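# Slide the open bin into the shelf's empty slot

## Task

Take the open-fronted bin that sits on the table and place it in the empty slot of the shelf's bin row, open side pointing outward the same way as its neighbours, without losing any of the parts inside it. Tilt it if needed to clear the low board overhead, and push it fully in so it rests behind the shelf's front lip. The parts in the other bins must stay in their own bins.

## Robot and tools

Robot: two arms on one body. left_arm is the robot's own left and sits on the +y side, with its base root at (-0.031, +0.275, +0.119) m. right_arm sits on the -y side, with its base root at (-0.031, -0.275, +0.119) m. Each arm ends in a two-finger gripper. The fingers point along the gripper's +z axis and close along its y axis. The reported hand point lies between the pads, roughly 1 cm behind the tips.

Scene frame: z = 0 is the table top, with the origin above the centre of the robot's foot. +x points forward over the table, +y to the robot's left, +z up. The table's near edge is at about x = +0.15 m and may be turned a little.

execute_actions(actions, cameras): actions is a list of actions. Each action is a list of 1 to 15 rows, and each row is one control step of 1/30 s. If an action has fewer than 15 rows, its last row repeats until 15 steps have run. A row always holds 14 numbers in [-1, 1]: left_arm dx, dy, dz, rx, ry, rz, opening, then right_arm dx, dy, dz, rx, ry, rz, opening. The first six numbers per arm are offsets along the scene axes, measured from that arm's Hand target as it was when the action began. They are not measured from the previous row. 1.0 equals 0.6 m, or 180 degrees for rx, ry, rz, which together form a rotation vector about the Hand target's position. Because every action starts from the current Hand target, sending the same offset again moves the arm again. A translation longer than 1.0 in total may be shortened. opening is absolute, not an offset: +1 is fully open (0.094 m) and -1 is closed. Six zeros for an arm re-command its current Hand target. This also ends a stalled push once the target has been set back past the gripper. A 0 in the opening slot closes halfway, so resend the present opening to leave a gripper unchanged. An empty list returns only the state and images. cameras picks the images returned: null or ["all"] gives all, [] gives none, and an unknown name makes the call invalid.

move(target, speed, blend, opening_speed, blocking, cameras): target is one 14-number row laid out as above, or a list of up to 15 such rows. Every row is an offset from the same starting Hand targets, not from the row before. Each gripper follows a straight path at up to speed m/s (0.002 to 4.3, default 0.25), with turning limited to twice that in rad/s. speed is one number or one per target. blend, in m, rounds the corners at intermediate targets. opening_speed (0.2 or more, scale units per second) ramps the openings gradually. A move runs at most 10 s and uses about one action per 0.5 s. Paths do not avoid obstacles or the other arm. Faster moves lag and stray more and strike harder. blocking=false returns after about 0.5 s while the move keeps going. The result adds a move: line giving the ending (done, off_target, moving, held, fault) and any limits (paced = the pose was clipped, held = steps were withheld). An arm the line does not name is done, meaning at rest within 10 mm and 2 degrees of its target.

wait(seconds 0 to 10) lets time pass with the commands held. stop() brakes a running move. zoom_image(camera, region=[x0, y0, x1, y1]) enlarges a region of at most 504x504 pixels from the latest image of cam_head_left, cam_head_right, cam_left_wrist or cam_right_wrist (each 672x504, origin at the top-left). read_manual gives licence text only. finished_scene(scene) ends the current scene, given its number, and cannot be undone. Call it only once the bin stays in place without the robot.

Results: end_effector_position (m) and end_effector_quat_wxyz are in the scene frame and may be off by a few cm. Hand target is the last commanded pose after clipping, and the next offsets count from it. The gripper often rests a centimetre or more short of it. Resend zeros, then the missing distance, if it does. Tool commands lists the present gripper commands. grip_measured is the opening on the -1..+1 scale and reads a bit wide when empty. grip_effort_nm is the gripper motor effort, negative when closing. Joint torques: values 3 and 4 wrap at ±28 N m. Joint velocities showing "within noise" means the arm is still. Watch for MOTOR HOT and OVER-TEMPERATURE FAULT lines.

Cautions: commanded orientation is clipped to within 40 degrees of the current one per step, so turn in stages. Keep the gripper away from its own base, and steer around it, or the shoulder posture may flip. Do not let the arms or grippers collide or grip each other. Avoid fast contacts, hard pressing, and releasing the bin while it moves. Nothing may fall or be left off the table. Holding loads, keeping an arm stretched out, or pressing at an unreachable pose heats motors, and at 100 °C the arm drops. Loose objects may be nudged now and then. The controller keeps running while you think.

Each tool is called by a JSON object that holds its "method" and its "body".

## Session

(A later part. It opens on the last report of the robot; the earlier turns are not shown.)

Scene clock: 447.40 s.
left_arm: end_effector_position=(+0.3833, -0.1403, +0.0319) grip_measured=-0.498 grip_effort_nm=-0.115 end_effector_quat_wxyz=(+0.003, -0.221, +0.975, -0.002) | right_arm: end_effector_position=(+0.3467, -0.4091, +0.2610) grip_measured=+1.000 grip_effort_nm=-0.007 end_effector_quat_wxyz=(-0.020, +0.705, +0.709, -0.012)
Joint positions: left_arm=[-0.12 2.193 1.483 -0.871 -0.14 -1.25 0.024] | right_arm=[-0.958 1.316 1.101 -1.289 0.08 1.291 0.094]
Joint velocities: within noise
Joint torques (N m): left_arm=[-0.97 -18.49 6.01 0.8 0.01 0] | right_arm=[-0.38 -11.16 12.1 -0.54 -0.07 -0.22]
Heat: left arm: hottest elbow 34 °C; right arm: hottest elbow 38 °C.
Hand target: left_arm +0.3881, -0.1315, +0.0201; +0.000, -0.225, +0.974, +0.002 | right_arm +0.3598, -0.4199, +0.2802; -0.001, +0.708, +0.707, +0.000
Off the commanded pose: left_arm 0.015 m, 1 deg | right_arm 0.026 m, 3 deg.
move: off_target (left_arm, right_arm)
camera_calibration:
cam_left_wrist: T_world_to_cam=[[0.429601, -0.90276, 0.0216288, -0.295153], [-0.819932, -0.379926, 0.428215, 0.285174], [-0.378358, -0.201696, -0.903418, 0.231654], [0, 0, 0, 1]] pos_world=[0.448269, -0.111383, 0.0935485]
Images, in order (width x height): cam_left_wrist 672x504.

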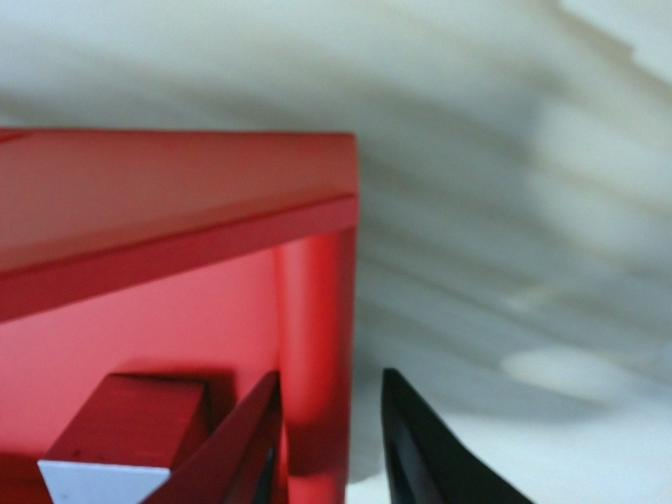

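{"method": "move", "body": {"target": [0.0,0.0,0.0,0,0,0,-0.95, 0,0,0,0,0,0,1], "speed": 0.1, "opening_speed": 0.3, "cameras": ["cam_left_wrist","cam_head_right"]}}

Scene clock: 453.63 s.
left_arm: end_effector_position=(+0.3840, -0.1398, +0.0317) grip_measured=-0.835 grip_effort_nm=-1.018 end_effector_quat_wxyz=(+0.003, -0.221, +0.975, -0.003) | right_arm: end_effector_position=(+0.3467, -0.4091, +0.2610) grip_measured=+1.000 grip_effort_nm=-0.007 end_effector_quat_wxyz=(-0.020, +0.705, +0.709, -0.012)
Joint positions: left_arm=[-0.118 2.193 1.483 -0.87 -0.14 -1.249 0.008] | right_arm=[-0.958 1.316 1.101 -1.289 0.08 1.291 0.094]
Joint velocities: within noise
Joint torques (N m): left_arm=[-1.26 -18.26 5.97 0.75 0 0.02] | right_arm=[-0.32 -11.11 12.11 -0.61 -0.05 -0.22]
Heat: left arm: hottest elbow 34 °C; right arm: hottest elbow 38 °C.
Hand target: left_arm +0.3882, -0.1315, +0.0201; +0.000, -0.225, +0.974, +0.002 | right_arm +0.3598, -0.4199, +0.2802; -0.001, +0.708, +0.707, +0.000
Off the commanded pose: left_arm 0.015 m, 1 deg | right_arm 0.026 m, 3 deg.
move: off_target (left_arm, right_arm)
camera_calibration:
cam_left_wrist: T_world_to_cam=[[0.430291, -0.90242, 0.022098, -0.295226], [-0.819804, -0.380417, 0.428023, 0.285926], [-0.37785, -0.202291, -0.903498, 0.231665], [0, 0, 0, 1]] pos_world=[0.448971, -0.110782, 0.0934498]
Images, in order (width x height): cam_head_right 672x504, cam_left_wrist 672x504.

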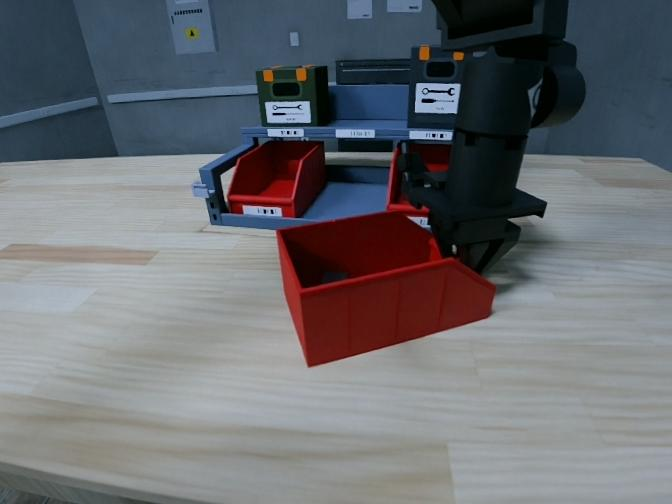

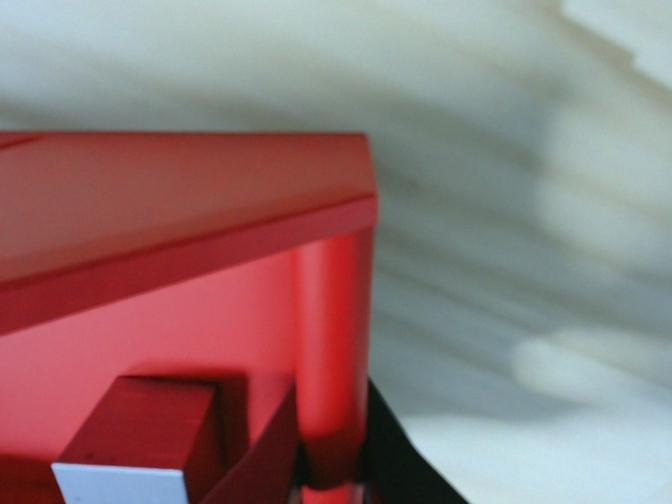

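{"method": "move", "body": {"target": [0.0,0.0,0.12,0,0,0,-0.95, 0,0,0,0,0,0,1], "speed": 0.1}}

Scene clock: 457.73 s.
left_arm: end_effector_position=(+0.3775, -0.1270, +0.0662) grip_measured=-0.835 grip_effort_nm=-1.023 end_effector_quat_wxyz=(-0.010, -0.218, +0.976, +0.015) | right_arm: end_effector_position=(+0.3467, -0.4091, +0.2610) grip_measured=+1.000 grip_effort_nm=-0.007 end_effector_quat_wxyz=(-0.020, +0.705, +0.709, -0.012)
Joint positions: left_arm=[-0.118 2.132 1.483 -0.976 -0.137 -1.249 0.008] | right_arm=[-0.958 1.316 1.101 -1.289 0.08 1.291 0.094]
Joint velocities: within noise
Joint torques (N m): left_arm=[-2.49 -21.77 8.06 -0.85 -0.11 -0.13] | right_arm=[-0.44 -11.22 12.14 -0.54 -0.06 -0.21]
Heat: left arm: hottest elbow 34 °C; right arm: hottest elbow 38 °C.
Hand target: left_arm +0.3882, -0.1316, +0.0921; +0.000, -0.225, +0.974, +0.002 | right_arm +0.3598, -0.4199, +0.2802; -0.001, +0.708, +0.707, +0.000
Off the commanded pose: left_arm 0.028 m, 2 deg | right_arm 0.026 m, 3 deg.
move: off_target (left_arm, right_arm)
camera_calibration:
cam_left_wrist: T_world_to_cam=[[0.424896, -0.905049, -0.0187214, -0.277295], [-0.807694, -0.388367, 0.443624, 0.264069], [-0.408772, -0.173373, -0.896018, 0.277873], [0, 0, 0, 1]] pos_world=[0.444695, -0.100234, 0.12664]
cam_right_wrist: T_world_to_cam=[[-0.99945, -0.0164548, 0.0287912, 0.332477], [-0.00236541, 0.901371, 0.433042, 0.294024], [-0.0330771, 0.432736, -0.900914, 0.511187], [0, 0, 0, 1]] pos_world=[0.349898, -0.480763, 0.323639]

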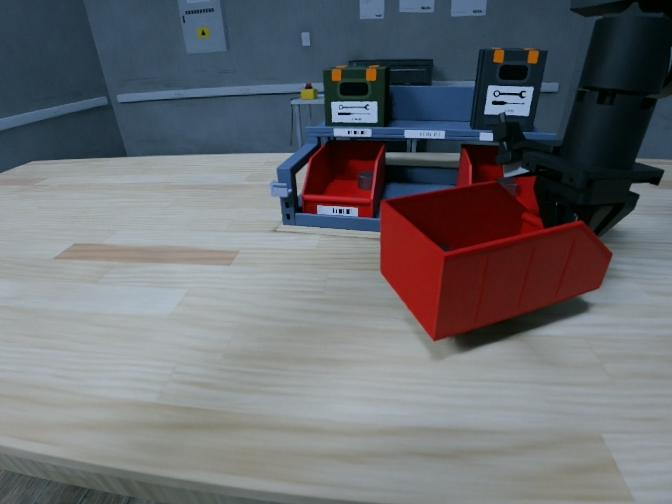

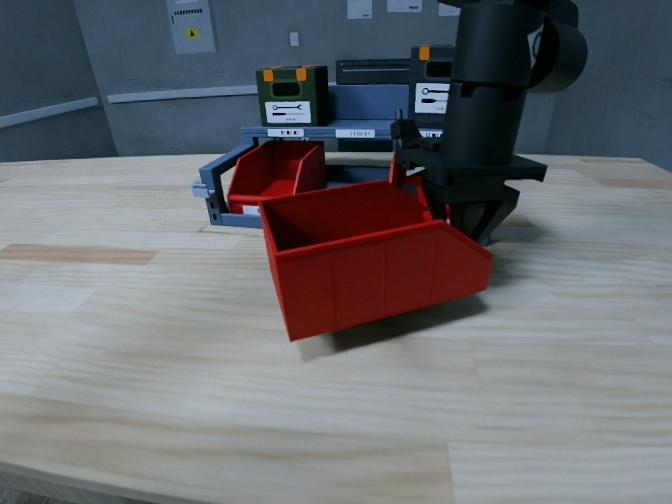

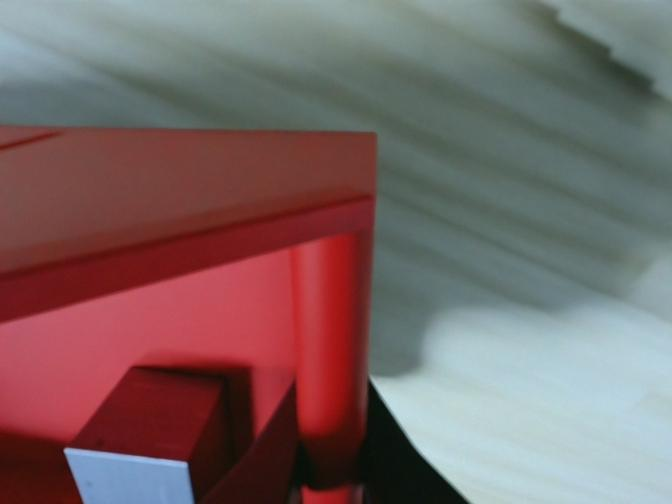

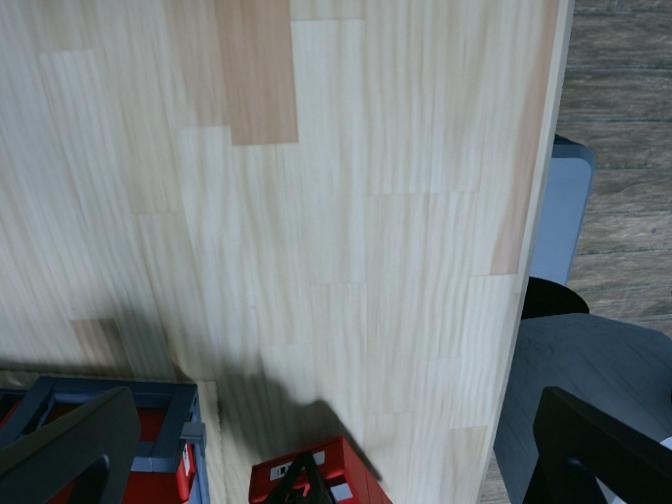

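{"method": "move", "body": {"target": [[-0.09,0.08,0.07,0,0,-0.1,-0.95, 0,0,0,0,0,0,1],[-0.18,0.19,0.07,0,0,-0.644,-0.95, 0,0,0,0,0,0,1]], "speed": 0.2}}

Scene clock: 481.07 s.
left_arm: end_effector_position=(+0.2729, -0.0085, +0.1163) grip_measured=-0.835 grip_effort_nm=-1.023 end_effector_quat_wxyz=(-0.030, +0.703, +0.710, +0.000) | right_arm: end_effector_position=(+0.3467, -0.4091, +0.2610) grip_measured=+1.000 grip_effort_nm=-0.007 end_effector_quat_wxyz=(-0.020, +0.705, +0.709, -0.012)
Joint positions: left_arm=[-0.118 1.734 0.999 -0.912 -0.136 0.748 0.008] | right_arm=[-0.958 1.316 1.101 -1.289 0.08 1.291 0.094]
Joint velocities: within noise
Joint torques (N m): left_arm=[-2.55 -16.03 6.39 0.68 -0.09 0.04] | right_arm=[-0.5 -11.28 12.08 -0.61 -0.07 -0.22]
Heat: left arm: hottest elbow 34 °C; right arm: hottest elbow 38 °C.
Hand target: left_arm +0.2802, -0.0175, +0.1341; +0.001, +0.706, +0.708, +0.001 | right_arm +0.3598, -0.4199, +0.2802; -0.001, +0.708, +0.707, +0.000
Off the commanded pose: left_arm 0.021 m, 4 deg | right_arm 0.026 m, 3 deg.
move: off_target (left_arm, right_arm)
camera_calibration:
cam_left_wrist: T_world_to_cam=[[-0.998331, -0.0107312, 0.056745, 0.262667], [0.0172436, 0.882371, 0.470239, -0.0140312], [-0.0551163, 0.470433, -0.880713, 0.207667], [0, 0, 0, 1]] pos_world=[0.273917, -0.0824937, 0.174588]
cam_right_wrist: T_world_to_cam=[[-0.99945, -0.0164548, 0.0287912, 0.332477], [-0.00236541, 0.901371, 0.433042, 0.294024], [-0.0330771, 0.432736, -0.900914, 0.511187], [0, 0, 0, 1]] pos_world=[0.349898, -0.480763, 0.323639]

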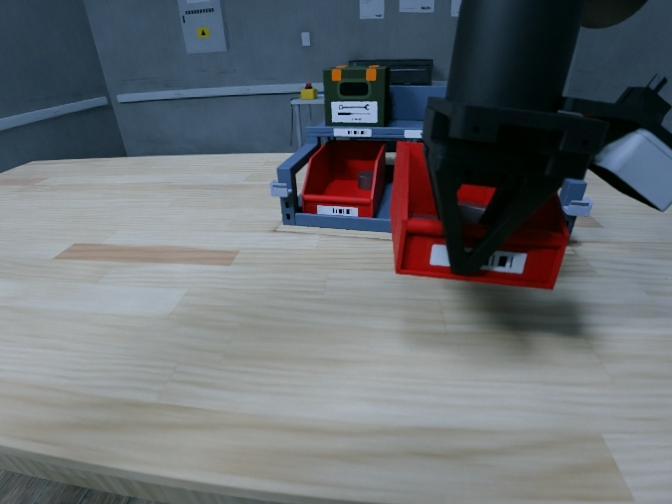

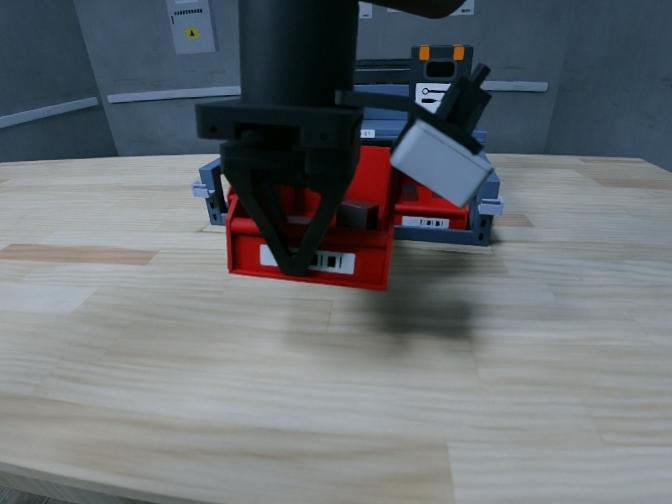

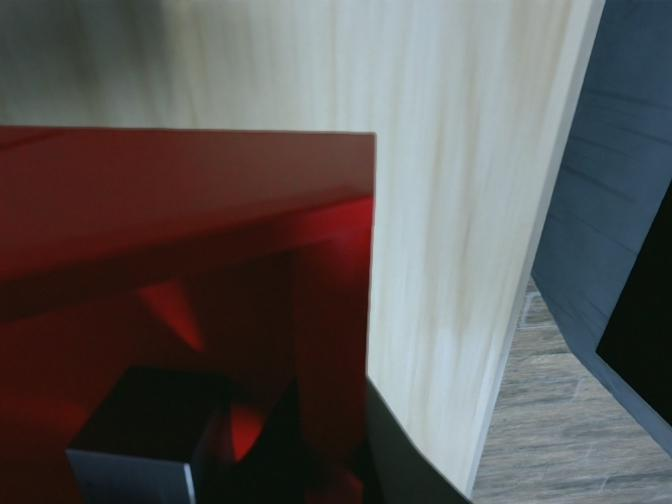

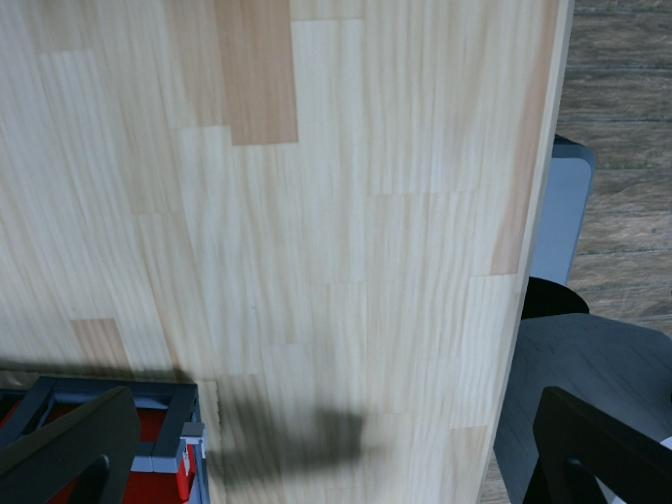

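{"method": "move", "body": {"target": [[0,0,0.0,0,0,0,-0.95, 0,0.1,0.03,-0.1,-0.215,0.307,1],[0,0,0.0,0,0,0,-0.95, 0,0.3165,-0.067,-0.2004,-0.4298,0.6135,1]], "speed": 0.3}}

Scene clock: 513.83 s.
left_arm: end_effector_position=(+0.2730, -0.0086, +0.1163) grip_measured=-0.835 grip_effort_nm=-1.023 end_effector_quat_wxyz=(-0.029, +0.704, +0.710, +0.000) | right_arm: end_effector_position=(+0.3602, -0.2356, +0.2418) grip_measured=+1.000 grip_effort_nm=-0.017 end_effector_quat_wxyz=(+0.538, -0.270, +0.775, +0.195)
Joint positions: left_arm=[-0.118 1.734 0.999 -0.912 -0.136 0.749 0.008] | right_arm=[-0.848 1.066 0.353 0.234 -0.735 -0.47 0.094]
Joint velocities: within noise
Joint torques (N m): left_arm=[-2.49 -15.91 6.41 0.8 -0.08 0] | right_arm=[1.49 -5.19 6.56 1.69 -0.5 -0.21]
Heat: left arm: hottest elbow 33 °C; right arm: hottest elbow 38 °C.
Hand target: left_arm +0.2803, -0.0176, +0.1340; +0.001, +0.707, +0.708, +0.001 | right_arm +0.3597, -0.2298, +0.2400; +0.539, -0.280, +0.770, +0.196
Off the commanded pose: left_arm 0.021 m, 4 deg | right_arm 0.006 m, 1 deg.
move: off_target (left_arm)
camera_calibration:
cam_left_wrist: T_world_to_cam=[[-0.998337, -0.00971741, 0.0568219, 0.262637], [0.0181411, 0.882651, 0.469679, -0.0140675], [-0.0547179, 0.469929, -0.881007, 0.207609], [0, 0, 0, 1]] pos_world=[0.273816, -0.0825925, 0.174588]
cam_right_wrist: T_world_to_cam=[[0.641774, -0.766852, -0.00803388, -0.409696], [-0.547809, -0.451077, -0.704581, 0.298948], [0.536685, 0.456583, -0.709578, 0.173437], [0, 0, 0, 1]] pos_world=[0.333618, -0.258516, 0.330409]

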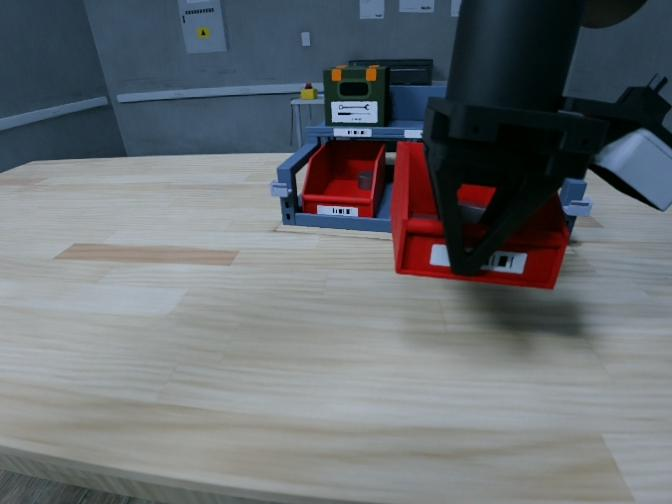

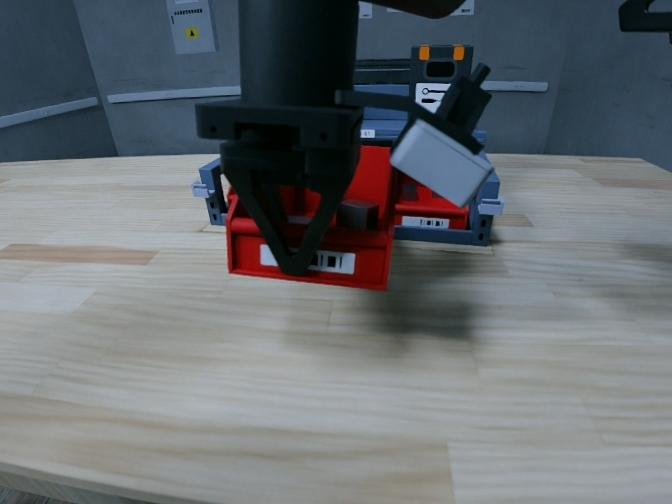

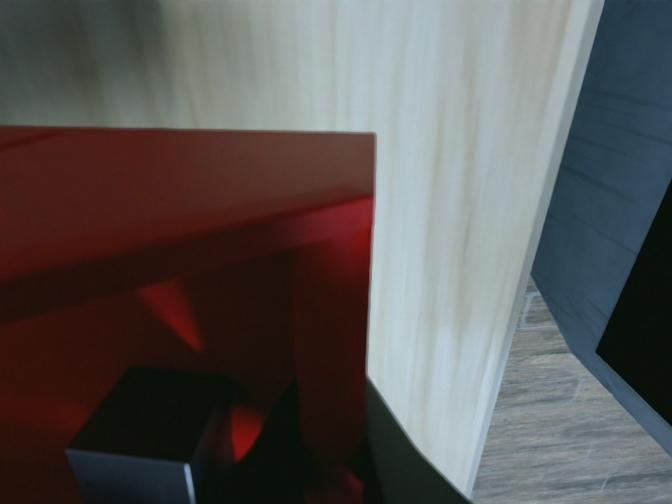

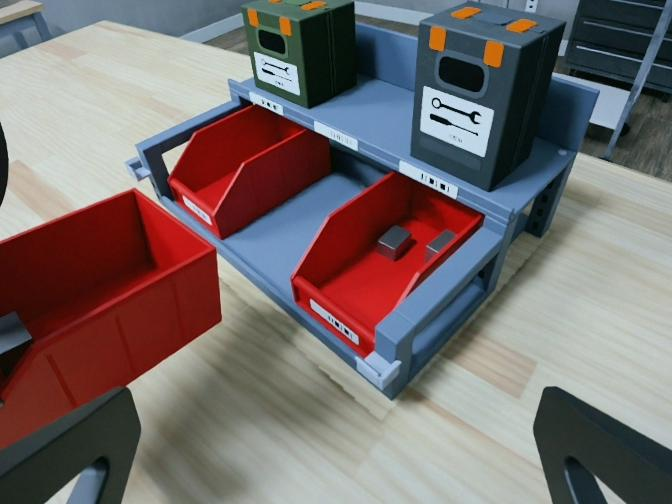

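{"method": "zoom_image", "body": {"camera": "cam_right_wrist", "region": [120, 60, 400, 270]}}

{"method": "zoom_image", "body": {"camera": "cam_right_wrist", "region": [280, 140, 600, 400]}}

Scaled by 1.800 from the camera's 672x504 image, which has a finer 960x720 frame.

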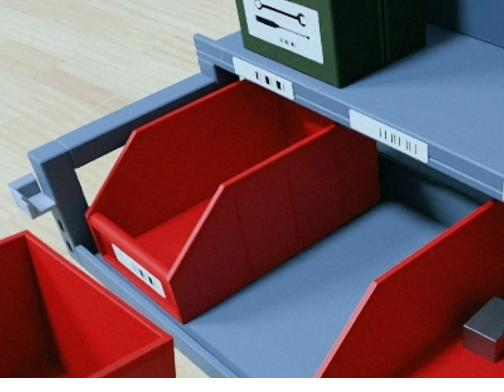

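Scaled by 1.575 from the camera's 672x504 image, which has a finer 960x720 frame.

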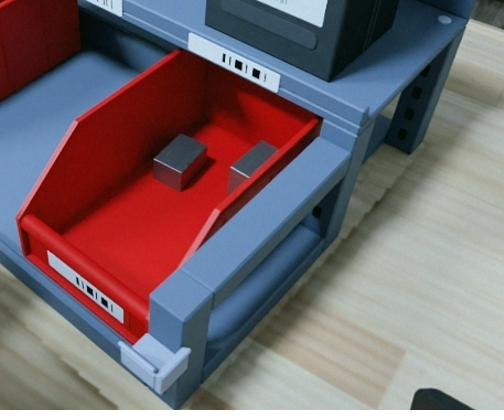

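{"method": "zoom_image", "body": {"camera": "cam_right_wrist", "region": [200, 200, 320, 300]}}

{"method": "zoom_image", "body": {"camera": "cam_right_wrist", "region": [310, 120, 410, 200]}}

Scaled by 4.200 from the camera's 672x504 image, which has a finer 960x720 frame.

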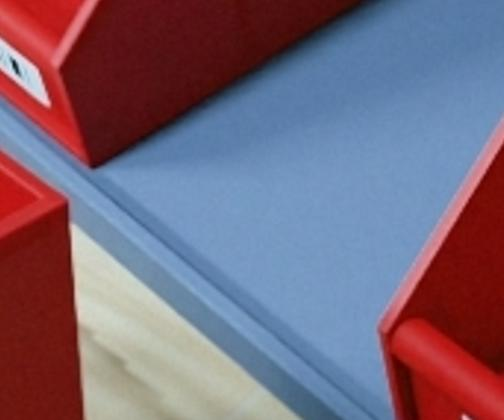

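Scaled by 5.040 from the camera's 672x504 image, which has a finer 960x720 frame.

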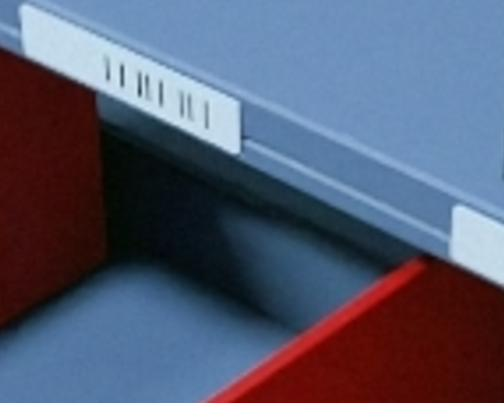

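{"method": "zoom_image", "body": {"camera": "cam_right_wrist", "region": [0, 170, 240, 460]}}

{"method": "zoom_image", "body": {"camera": "cam_head_right", "region": [180, 120, 440, 320]}}

{"method": "zoom_image", "body": {"camera": "cam_head_left", "region": [360, 120, 620, 320]}}

Scaled by 1.738 from the camera's 672x504 image, which has a finer 960x720 frame.

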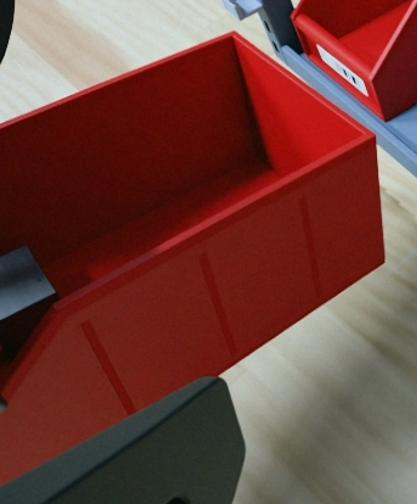

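Scaled by 1.938 from the camera's 672x504 image, which has a finer 960x720 frame.

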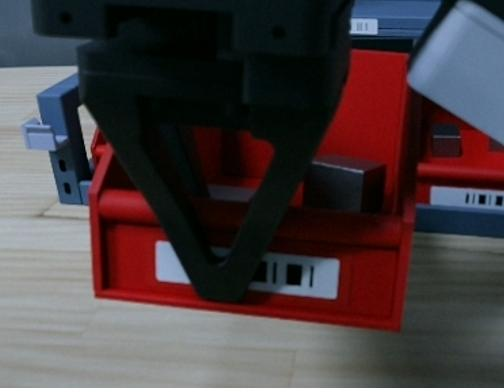

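Scaled by 1.938 from the camera's 672x504 image, which has a finer 960x720 frame.

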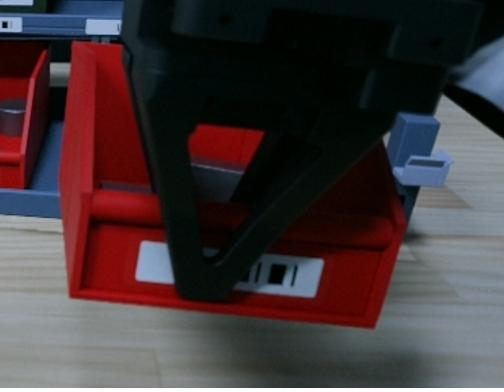

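{"method": "move", "body": {"target": [0,0,-0.04,-0.013,-0.035,-0.029,-0.95, 0,0,0,0,0,0,1], "speed": 0.15}}

Scene clock: 713.20 s.
left_arm: end_effector_position=(+0.2738, -0.0041, +0.0914) grip_measured=-0.835 grip_effort_nm=-1.018 end_effector_quat_wxyz=(+0.021, +0.731, +0.681, +0.021) | right_arm: end_effector_position=(+0.3603, -0.2356, +0.2420) grip_measured=+1.000 grip_effort_nm=-0.012 end_effector_quat_wxyz=(+0.538, -0.270, +0.774, +0.195)
Joint positions: left_arm=[-0.118 1.726 0.898 -0.715 -0.178 0.844 0.008] | right_arm=[-0.848 1.066 0.353 0.235 -0.735 -0.471 0.094]
Joint velocities: within noise
Joint torques (N m): left_arm=[-3.49 -15.44 6 1.21 -0.28 -0.01] | right_arm=[1.55 -5.19 6.57 1.61 -0.49 -0.22]
Heat: left arm: hottest elbow 32 °C; right arm: hottest elbow 30 °C.
Hand target: left_arm +0.2802, -0.0175, +0.1100; +0.054, +0.737, +0.674, +0.025 | right_arm +0.3597, -0.2298, +0.2400; +0.539, -0.280, +0.770, +0.196
Off the commanded pose: left_arm 0.024 m, 4 deg | right_arm 0.006 m, 1 deg.
move: off_target (left_arm)
camera_calibration:
cam_left_wrist: T_world_to_cam=[[-0.996477, 0.071848, -0.043267, 0.273902], [0.0460142, 0.899648, 0.434184, -0.010797], [0.0701203, 0.430663, -0.899785, 0.150988], [0, 0, 0, 1]] pos_world=[0.262846, -0.0749907, 0.152395]
cam_right_wrist: T_world_to_cam=[[0.642287, -0.766438, -0.00643953, -0.410148], [-0.546448, -0.452009, -0.705041, 0.298536], [0.537459, 0.456357, -0.709138, 0.173123], [0, 0, 0, 1]] pos_world=[0.333521, -0.258418, 0.330607]

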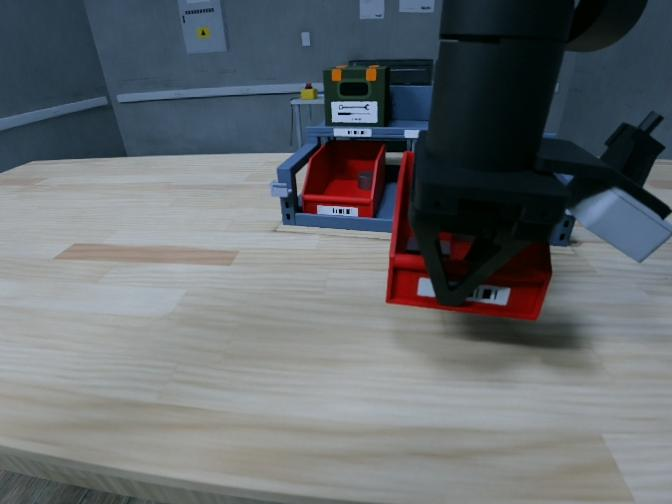

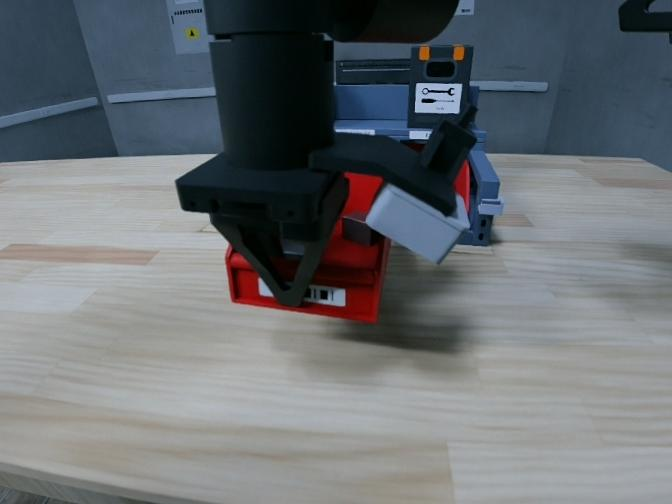

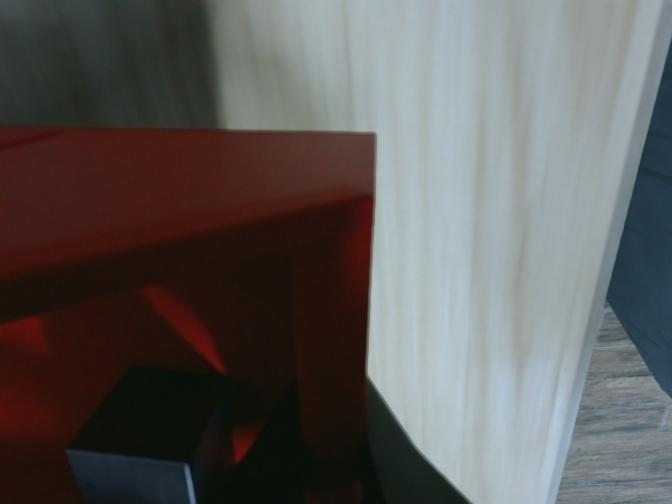

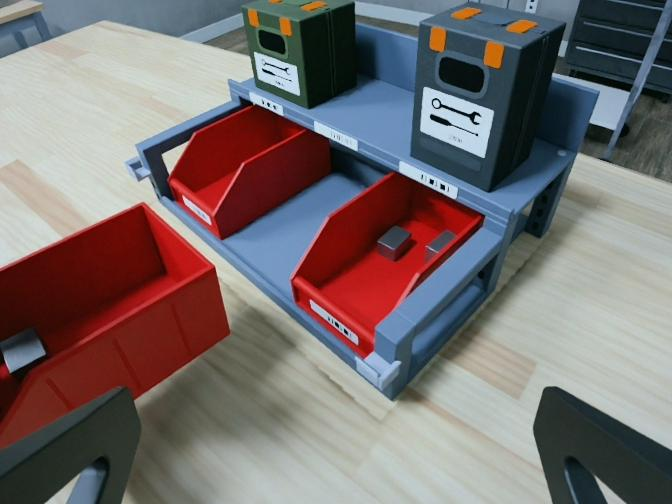

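{"method": "move", "body": {"target": [0,0,-0.09,0,-0.008,0,-0.95, 0,0,0,0,0,0,1], "speed": 0.12}}

Scene clock: 721.87 s.
left_arm: end_effector_position=(+0.2704, -0.0058, +0.0442) grip_measured=-0.835 grip_effort_nm=-1.023 end_effector_quat_wxyz=(+0.036, +0.734, +0.677, +0.030) | right_arm: end_effector_position=(+0.3603, -0.2356, +0.2419) grip_measured=+1.000 grip_effort_nm=-0.017 end_effector_quat_wxyz=(+0.538, -0.270, +0.775, +0.195)
Joint positions: left_arm=[-0.118 1.821 0.847 -0.538 -0.195 0.86 0.008] | right_arm=[-0.848 1.067 0.353 0.235 -0.735 -0.471 0.094]
Joint velocities: within noise
Joint torques (N m): left_arm=[-2.43 -14.27 5.42 1.4 -0.32 -0.02] | right_arm=[1.49 -5.01 6.56 1.62 -0.47 -0.22]
Heat: left arm: hottest elbow 32 °C; right arm: hottest elbow 30 °C.
Hand target: left_arm +0.2803, -0.0176, +0.0562; +0.063, +0.736, +0.673, +0.035 | right_arm +0.3597, -0.2298, +0.2399; +0.539, -0.280, +0.770, +0.196
Off the commanded pose: left_arm 0.019 m, 3 deg | right_arm 0.006 m, 1 deg.
move: off_target (left_arm)
camera_calibration:
cam_left_wrist: T_world_to_cam=[[-0.993636, 0.0814986, -0.0777548, 0.269467], [0.0406827, 0.903354, 0.426962, 0.0131873], [0.105037, 0.421081, -0.900921, 0.100015], [0, 0, 0, 1]] pos_world=[0.25671, -0.0759885, 0.105428]
cam_right_wrist: T_world_to_cam=[[0.642325, -0.766402, -0.00676661, -0.410044], [-0.546674, -0.451947, -0.704905, 0.298512], [0.537183, 0.456478, -0.709269, 0.17322], [0, 0, 0, 1]] pos_world=[0.33352, -0.258418, 0.330507]

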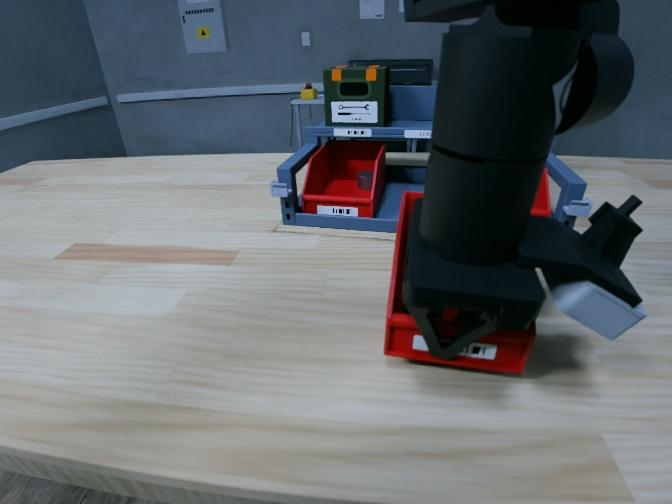

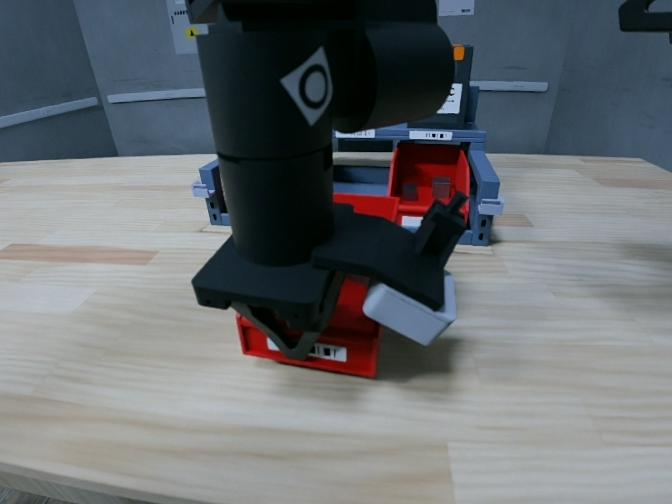

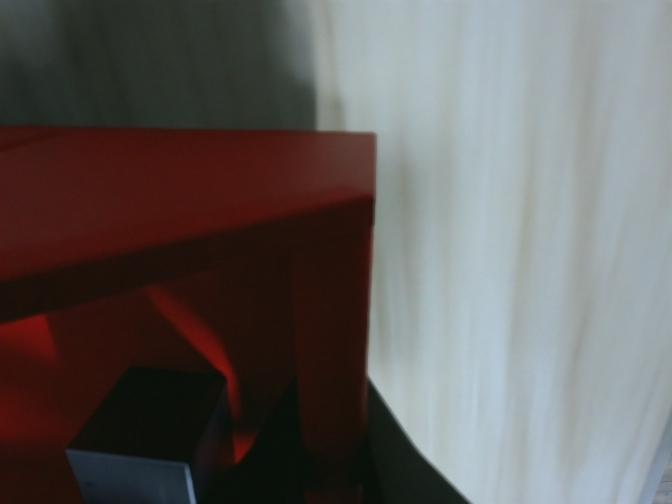

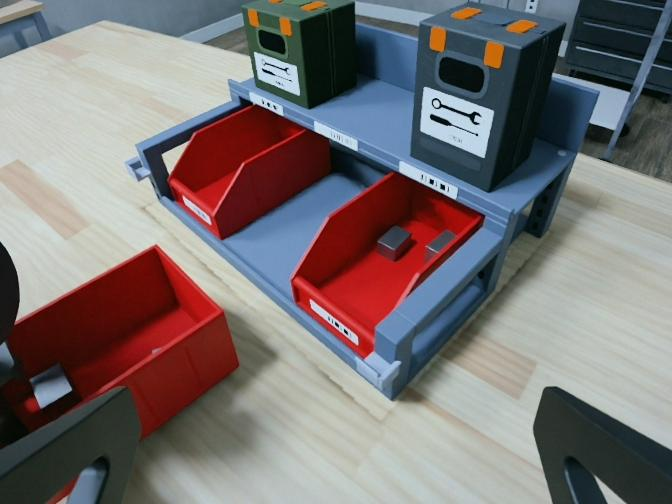

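{"method": "move", "body": {"target": [0,0,-0.03,0,0,0,-0.95, 0,0,0,0,0,0,1], "speed": 0.06, "cameras": ["cam_head_right","cam_right_wrist"]}}

Scene clock: 726.23 s.
left_arm: end_effector_position=(+0.2736, -0.0112, +0.0323) grip_measured=-0.835 grip_effort_nm=-1.018 end_effector_quat_wxyz=(+0.046, +0.735, +0.676, +0.031) | right_arm: end_effector_position=(+0.3603, -0.2356, +0.2419) grip_measured=+1.000 grip_effort_nm=-0.012 end_effector_quat_wxyz=(+0.538, -0.270, +0.775, +0.195)
Joint positions: left_arm=[-0.118 1.855 0.847 -0.484 -0.196 0.865 0.008] | right_arm=[-0.848 1.067 0.353 0.235 -0.735 -0.471 0.094]
Joint velocities: within noise
Joint torques (N m): left_arm=[-2.02 -13.74 4.82 1.32 -0.23 0.01] | right_arm=[1.44 -5.19 6.56 1.66 -0.48 -0.22]
Heat: left arm: hottest elbow 32 °C; right arm: hottest elbow 30 °C.
Hand target: left_arm +0.2804, -0.0176, +0.0381; +0.063, +0.736, +0.673, +0.035 | right_arm +0.3597, -0.2298, +0.2399; +0.539, -0.280, +0.770, +0.196
Off the commanded pose: left_arm 0.011 m, 2 deg | right_arm 0.006 m, 1 deg.
move: off_target (left_arm)
camera_calibration:
cam_right_wrist: T_world_to_cam=[[0.642325, -0.766402, -0.00676661, -0.410044], [-0.546674, -0.451947, -0.704905, 0.298512], [0.537183, 0.456478, -0.709269, 0.17322], [0, 0, 0, 1]] pos_world=[0.33352, -0.258418, 0.330507]
Images, in order (width x height): cam_head_right 672x504, cam_right_wrist 672x504.

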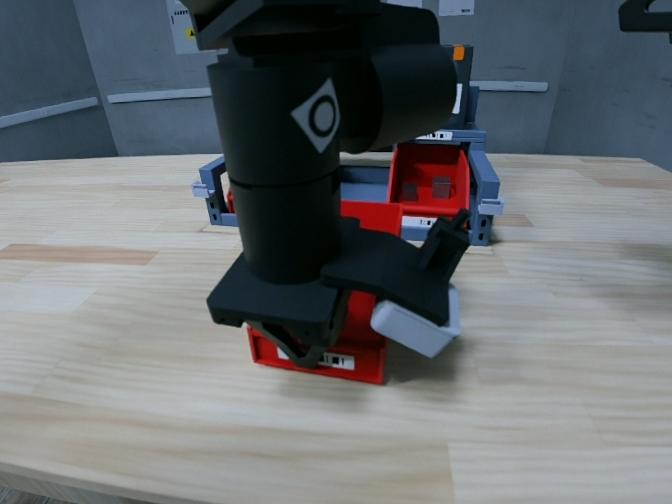

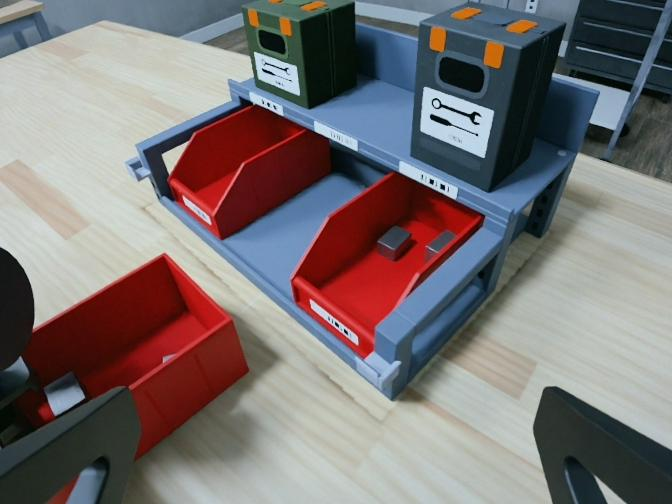

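{"method": "move", "body": {"target": [[0,0,0,0,0,0,-0.5, 0,0,0,0,0,0,1],[0,0,0.022,0,0,0,-0.5, 0,0,0,0,0,0,1]], "speed": 0.06, "opening_speed": 0.6}}

Scene clock: 733.53 s.
left_arm: end_effector_position=(+0.2787, -0.0129, +0.0444) grip_measured=-0.502 grip_effort_nm=0.139 end_effector_quat_wxyz=(+0.058, +0.733, +0.677, +0.033) | right_arm: end_effector_position=(+0.3603, -0.2356, +0.2419) grip_measured=+1.000 grip_effort_nm=-0.012 end_effector_quat_wxyz=(+0.538, -0.270, +0.775, +0.195)
Joint positions: left_arm=[-0.118 1.824 0.847 -0.491 -0.201 0.866 0.023] | right_arm=[-0.848 1.067 0.353 0.235 -0.735 -0.471 0.094]
Joint velocities: within noise
Joint torques (N m): left_arm=[-2.32 -13.68 5.41 0.08 -0.08 -0.03] | right_arm=[1.61 -5.01 6.61 1.68 -0.49 -0.21]
Heat: left arm: hottest elbow 32 °C; right arm: hottest elbow 30 °C.
Hand target: left_arm +0.2803, -0.0176, +0.0514; +0.063, +0.736, +0.673, +0.035 | right_arm +0.3597, -0.2298, +0.2399; +0.539, -0.280, +0.770, +0.196
Off the commanded pose: left_arm 0.009 m, 1 deg | right_arm 0.006 m, 1 deg.
move: done
camera_calibration:
cam_left_wrist: T_world_to_cam=[[-0.990339, 0.0778775, -0.114737, 0.278966], [0.025171, 0.914618, 0.403535, 0.0247108], [0.136367, 0.396748, -0.907742, 0.0935708], [0, 0, 0, 1]] pos_world=[0.262888, -0.0814502, 0.106974]
cam_right_wrist: T_world_to_cam=[[0.642325, -0.766402, -0.00676661, -0.410044], [-0.546674, -0.451947, -0.704905, 0.298512], [0.537183, 0.456478, -0.709269, 0.17322], [0, 0, 0, 1]] pos_world=[0.33352, -0.258418, 0.330507]

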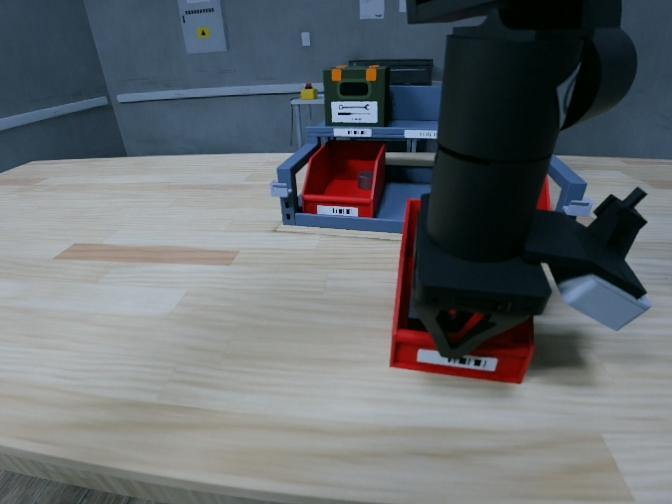

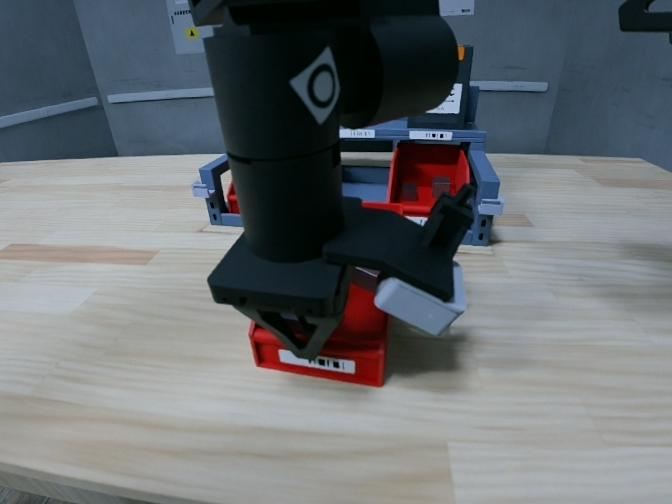

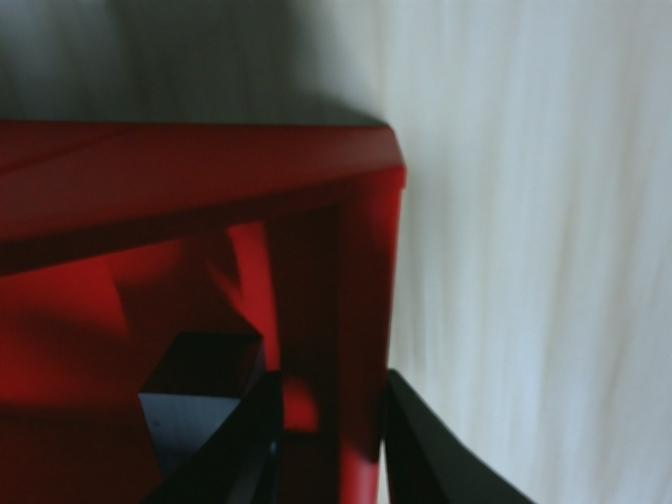

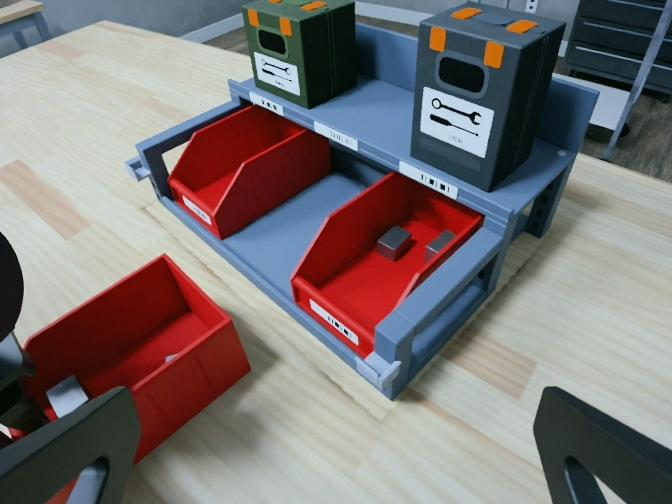

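{"method": "move", "body": {"target": [-0.008,0,0,0,0,0,-0.95, 0,0,0,0,0,0,1], "speed": 0.06, "opening_speed": 0.3, "cameras": ["cam_head_left","cam_left_wrist"]}}

Scene clock: 741.63 s.
left_arm: end_effector_position=(+0.2785, -0.0127, +0.0444) grip_measured=-0.817 grip_effort_nm=-1.018 end_effector_quat_wxyz=(+0.057, +0.733, +0.677, +0.033) | right_arm: end_effector_position=(+0.3603, -0.2356, +0.2419) grip_measured=+1.000 grip_effort_nm=-0.017 end_effector_quat_wxyz=(+0.538, -0.270, +0.775, +0.195)
Joint positions: left_arm=[-0.118 1.824 0.847 -0.492 -0.201 0.866 0.009] | right_arm=[-0.848 1.067 0.353 0.235 -0.735 -0.471 0.094]
Joint velocities: within noise
Joint torques (N m): left_arm=[-2.9 -14.04 4.72 0.27 -0.1 -0.1] | right_arm=[1.44 -5.01 6.6 1.66 -0.49 -0.23]
Heat: left arm: hottest elbow 32 °C; right arm: hottest elbow 30 °C.
Hand target: left_arm +0.2756, -0.0177, +0.0514; +0.063, +0.736, +0.673, +0.035 | right_arm +0.3597, -0.2298, +0.2399; +0.539, -0.280, +0.770, +0.196
Off the commanded pose: left_arm 0.009 m, 1 deg | right_arm 0.006 m, 1 deg.
move: done
camera_calibration:
cam_left_wrist: T_world_to_cam=[[-0.990423, 0.0781392, -0.113827, 0.278704], [0.0256621, 0.914255, 0.404325, 0.0243789], [0.13566, 0.397531, -0.907505, 0.0937828], [0, 0, 0, 1]] pos_world=[0.262686, -0.0813478, 0.106975]
Images, in order (width x height): cam_head_left 672x504, cam_left_wrist 672x504.

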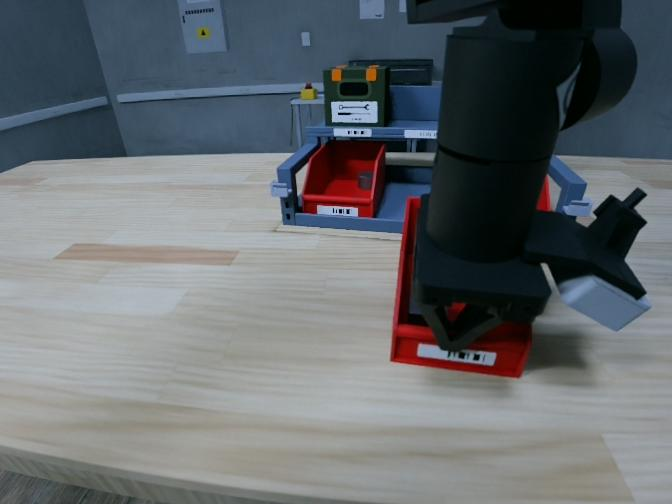

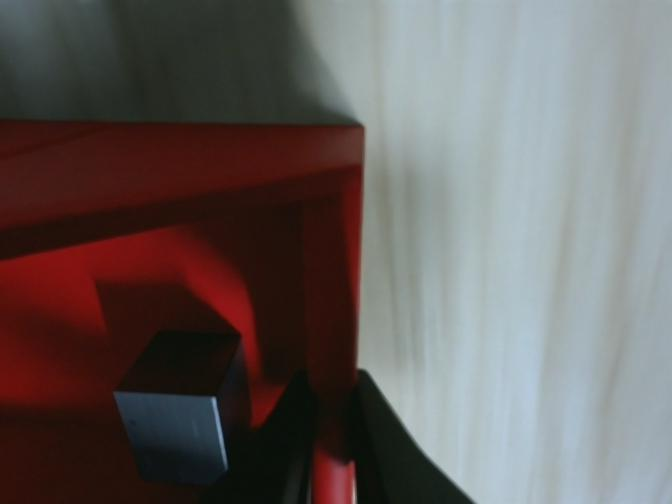

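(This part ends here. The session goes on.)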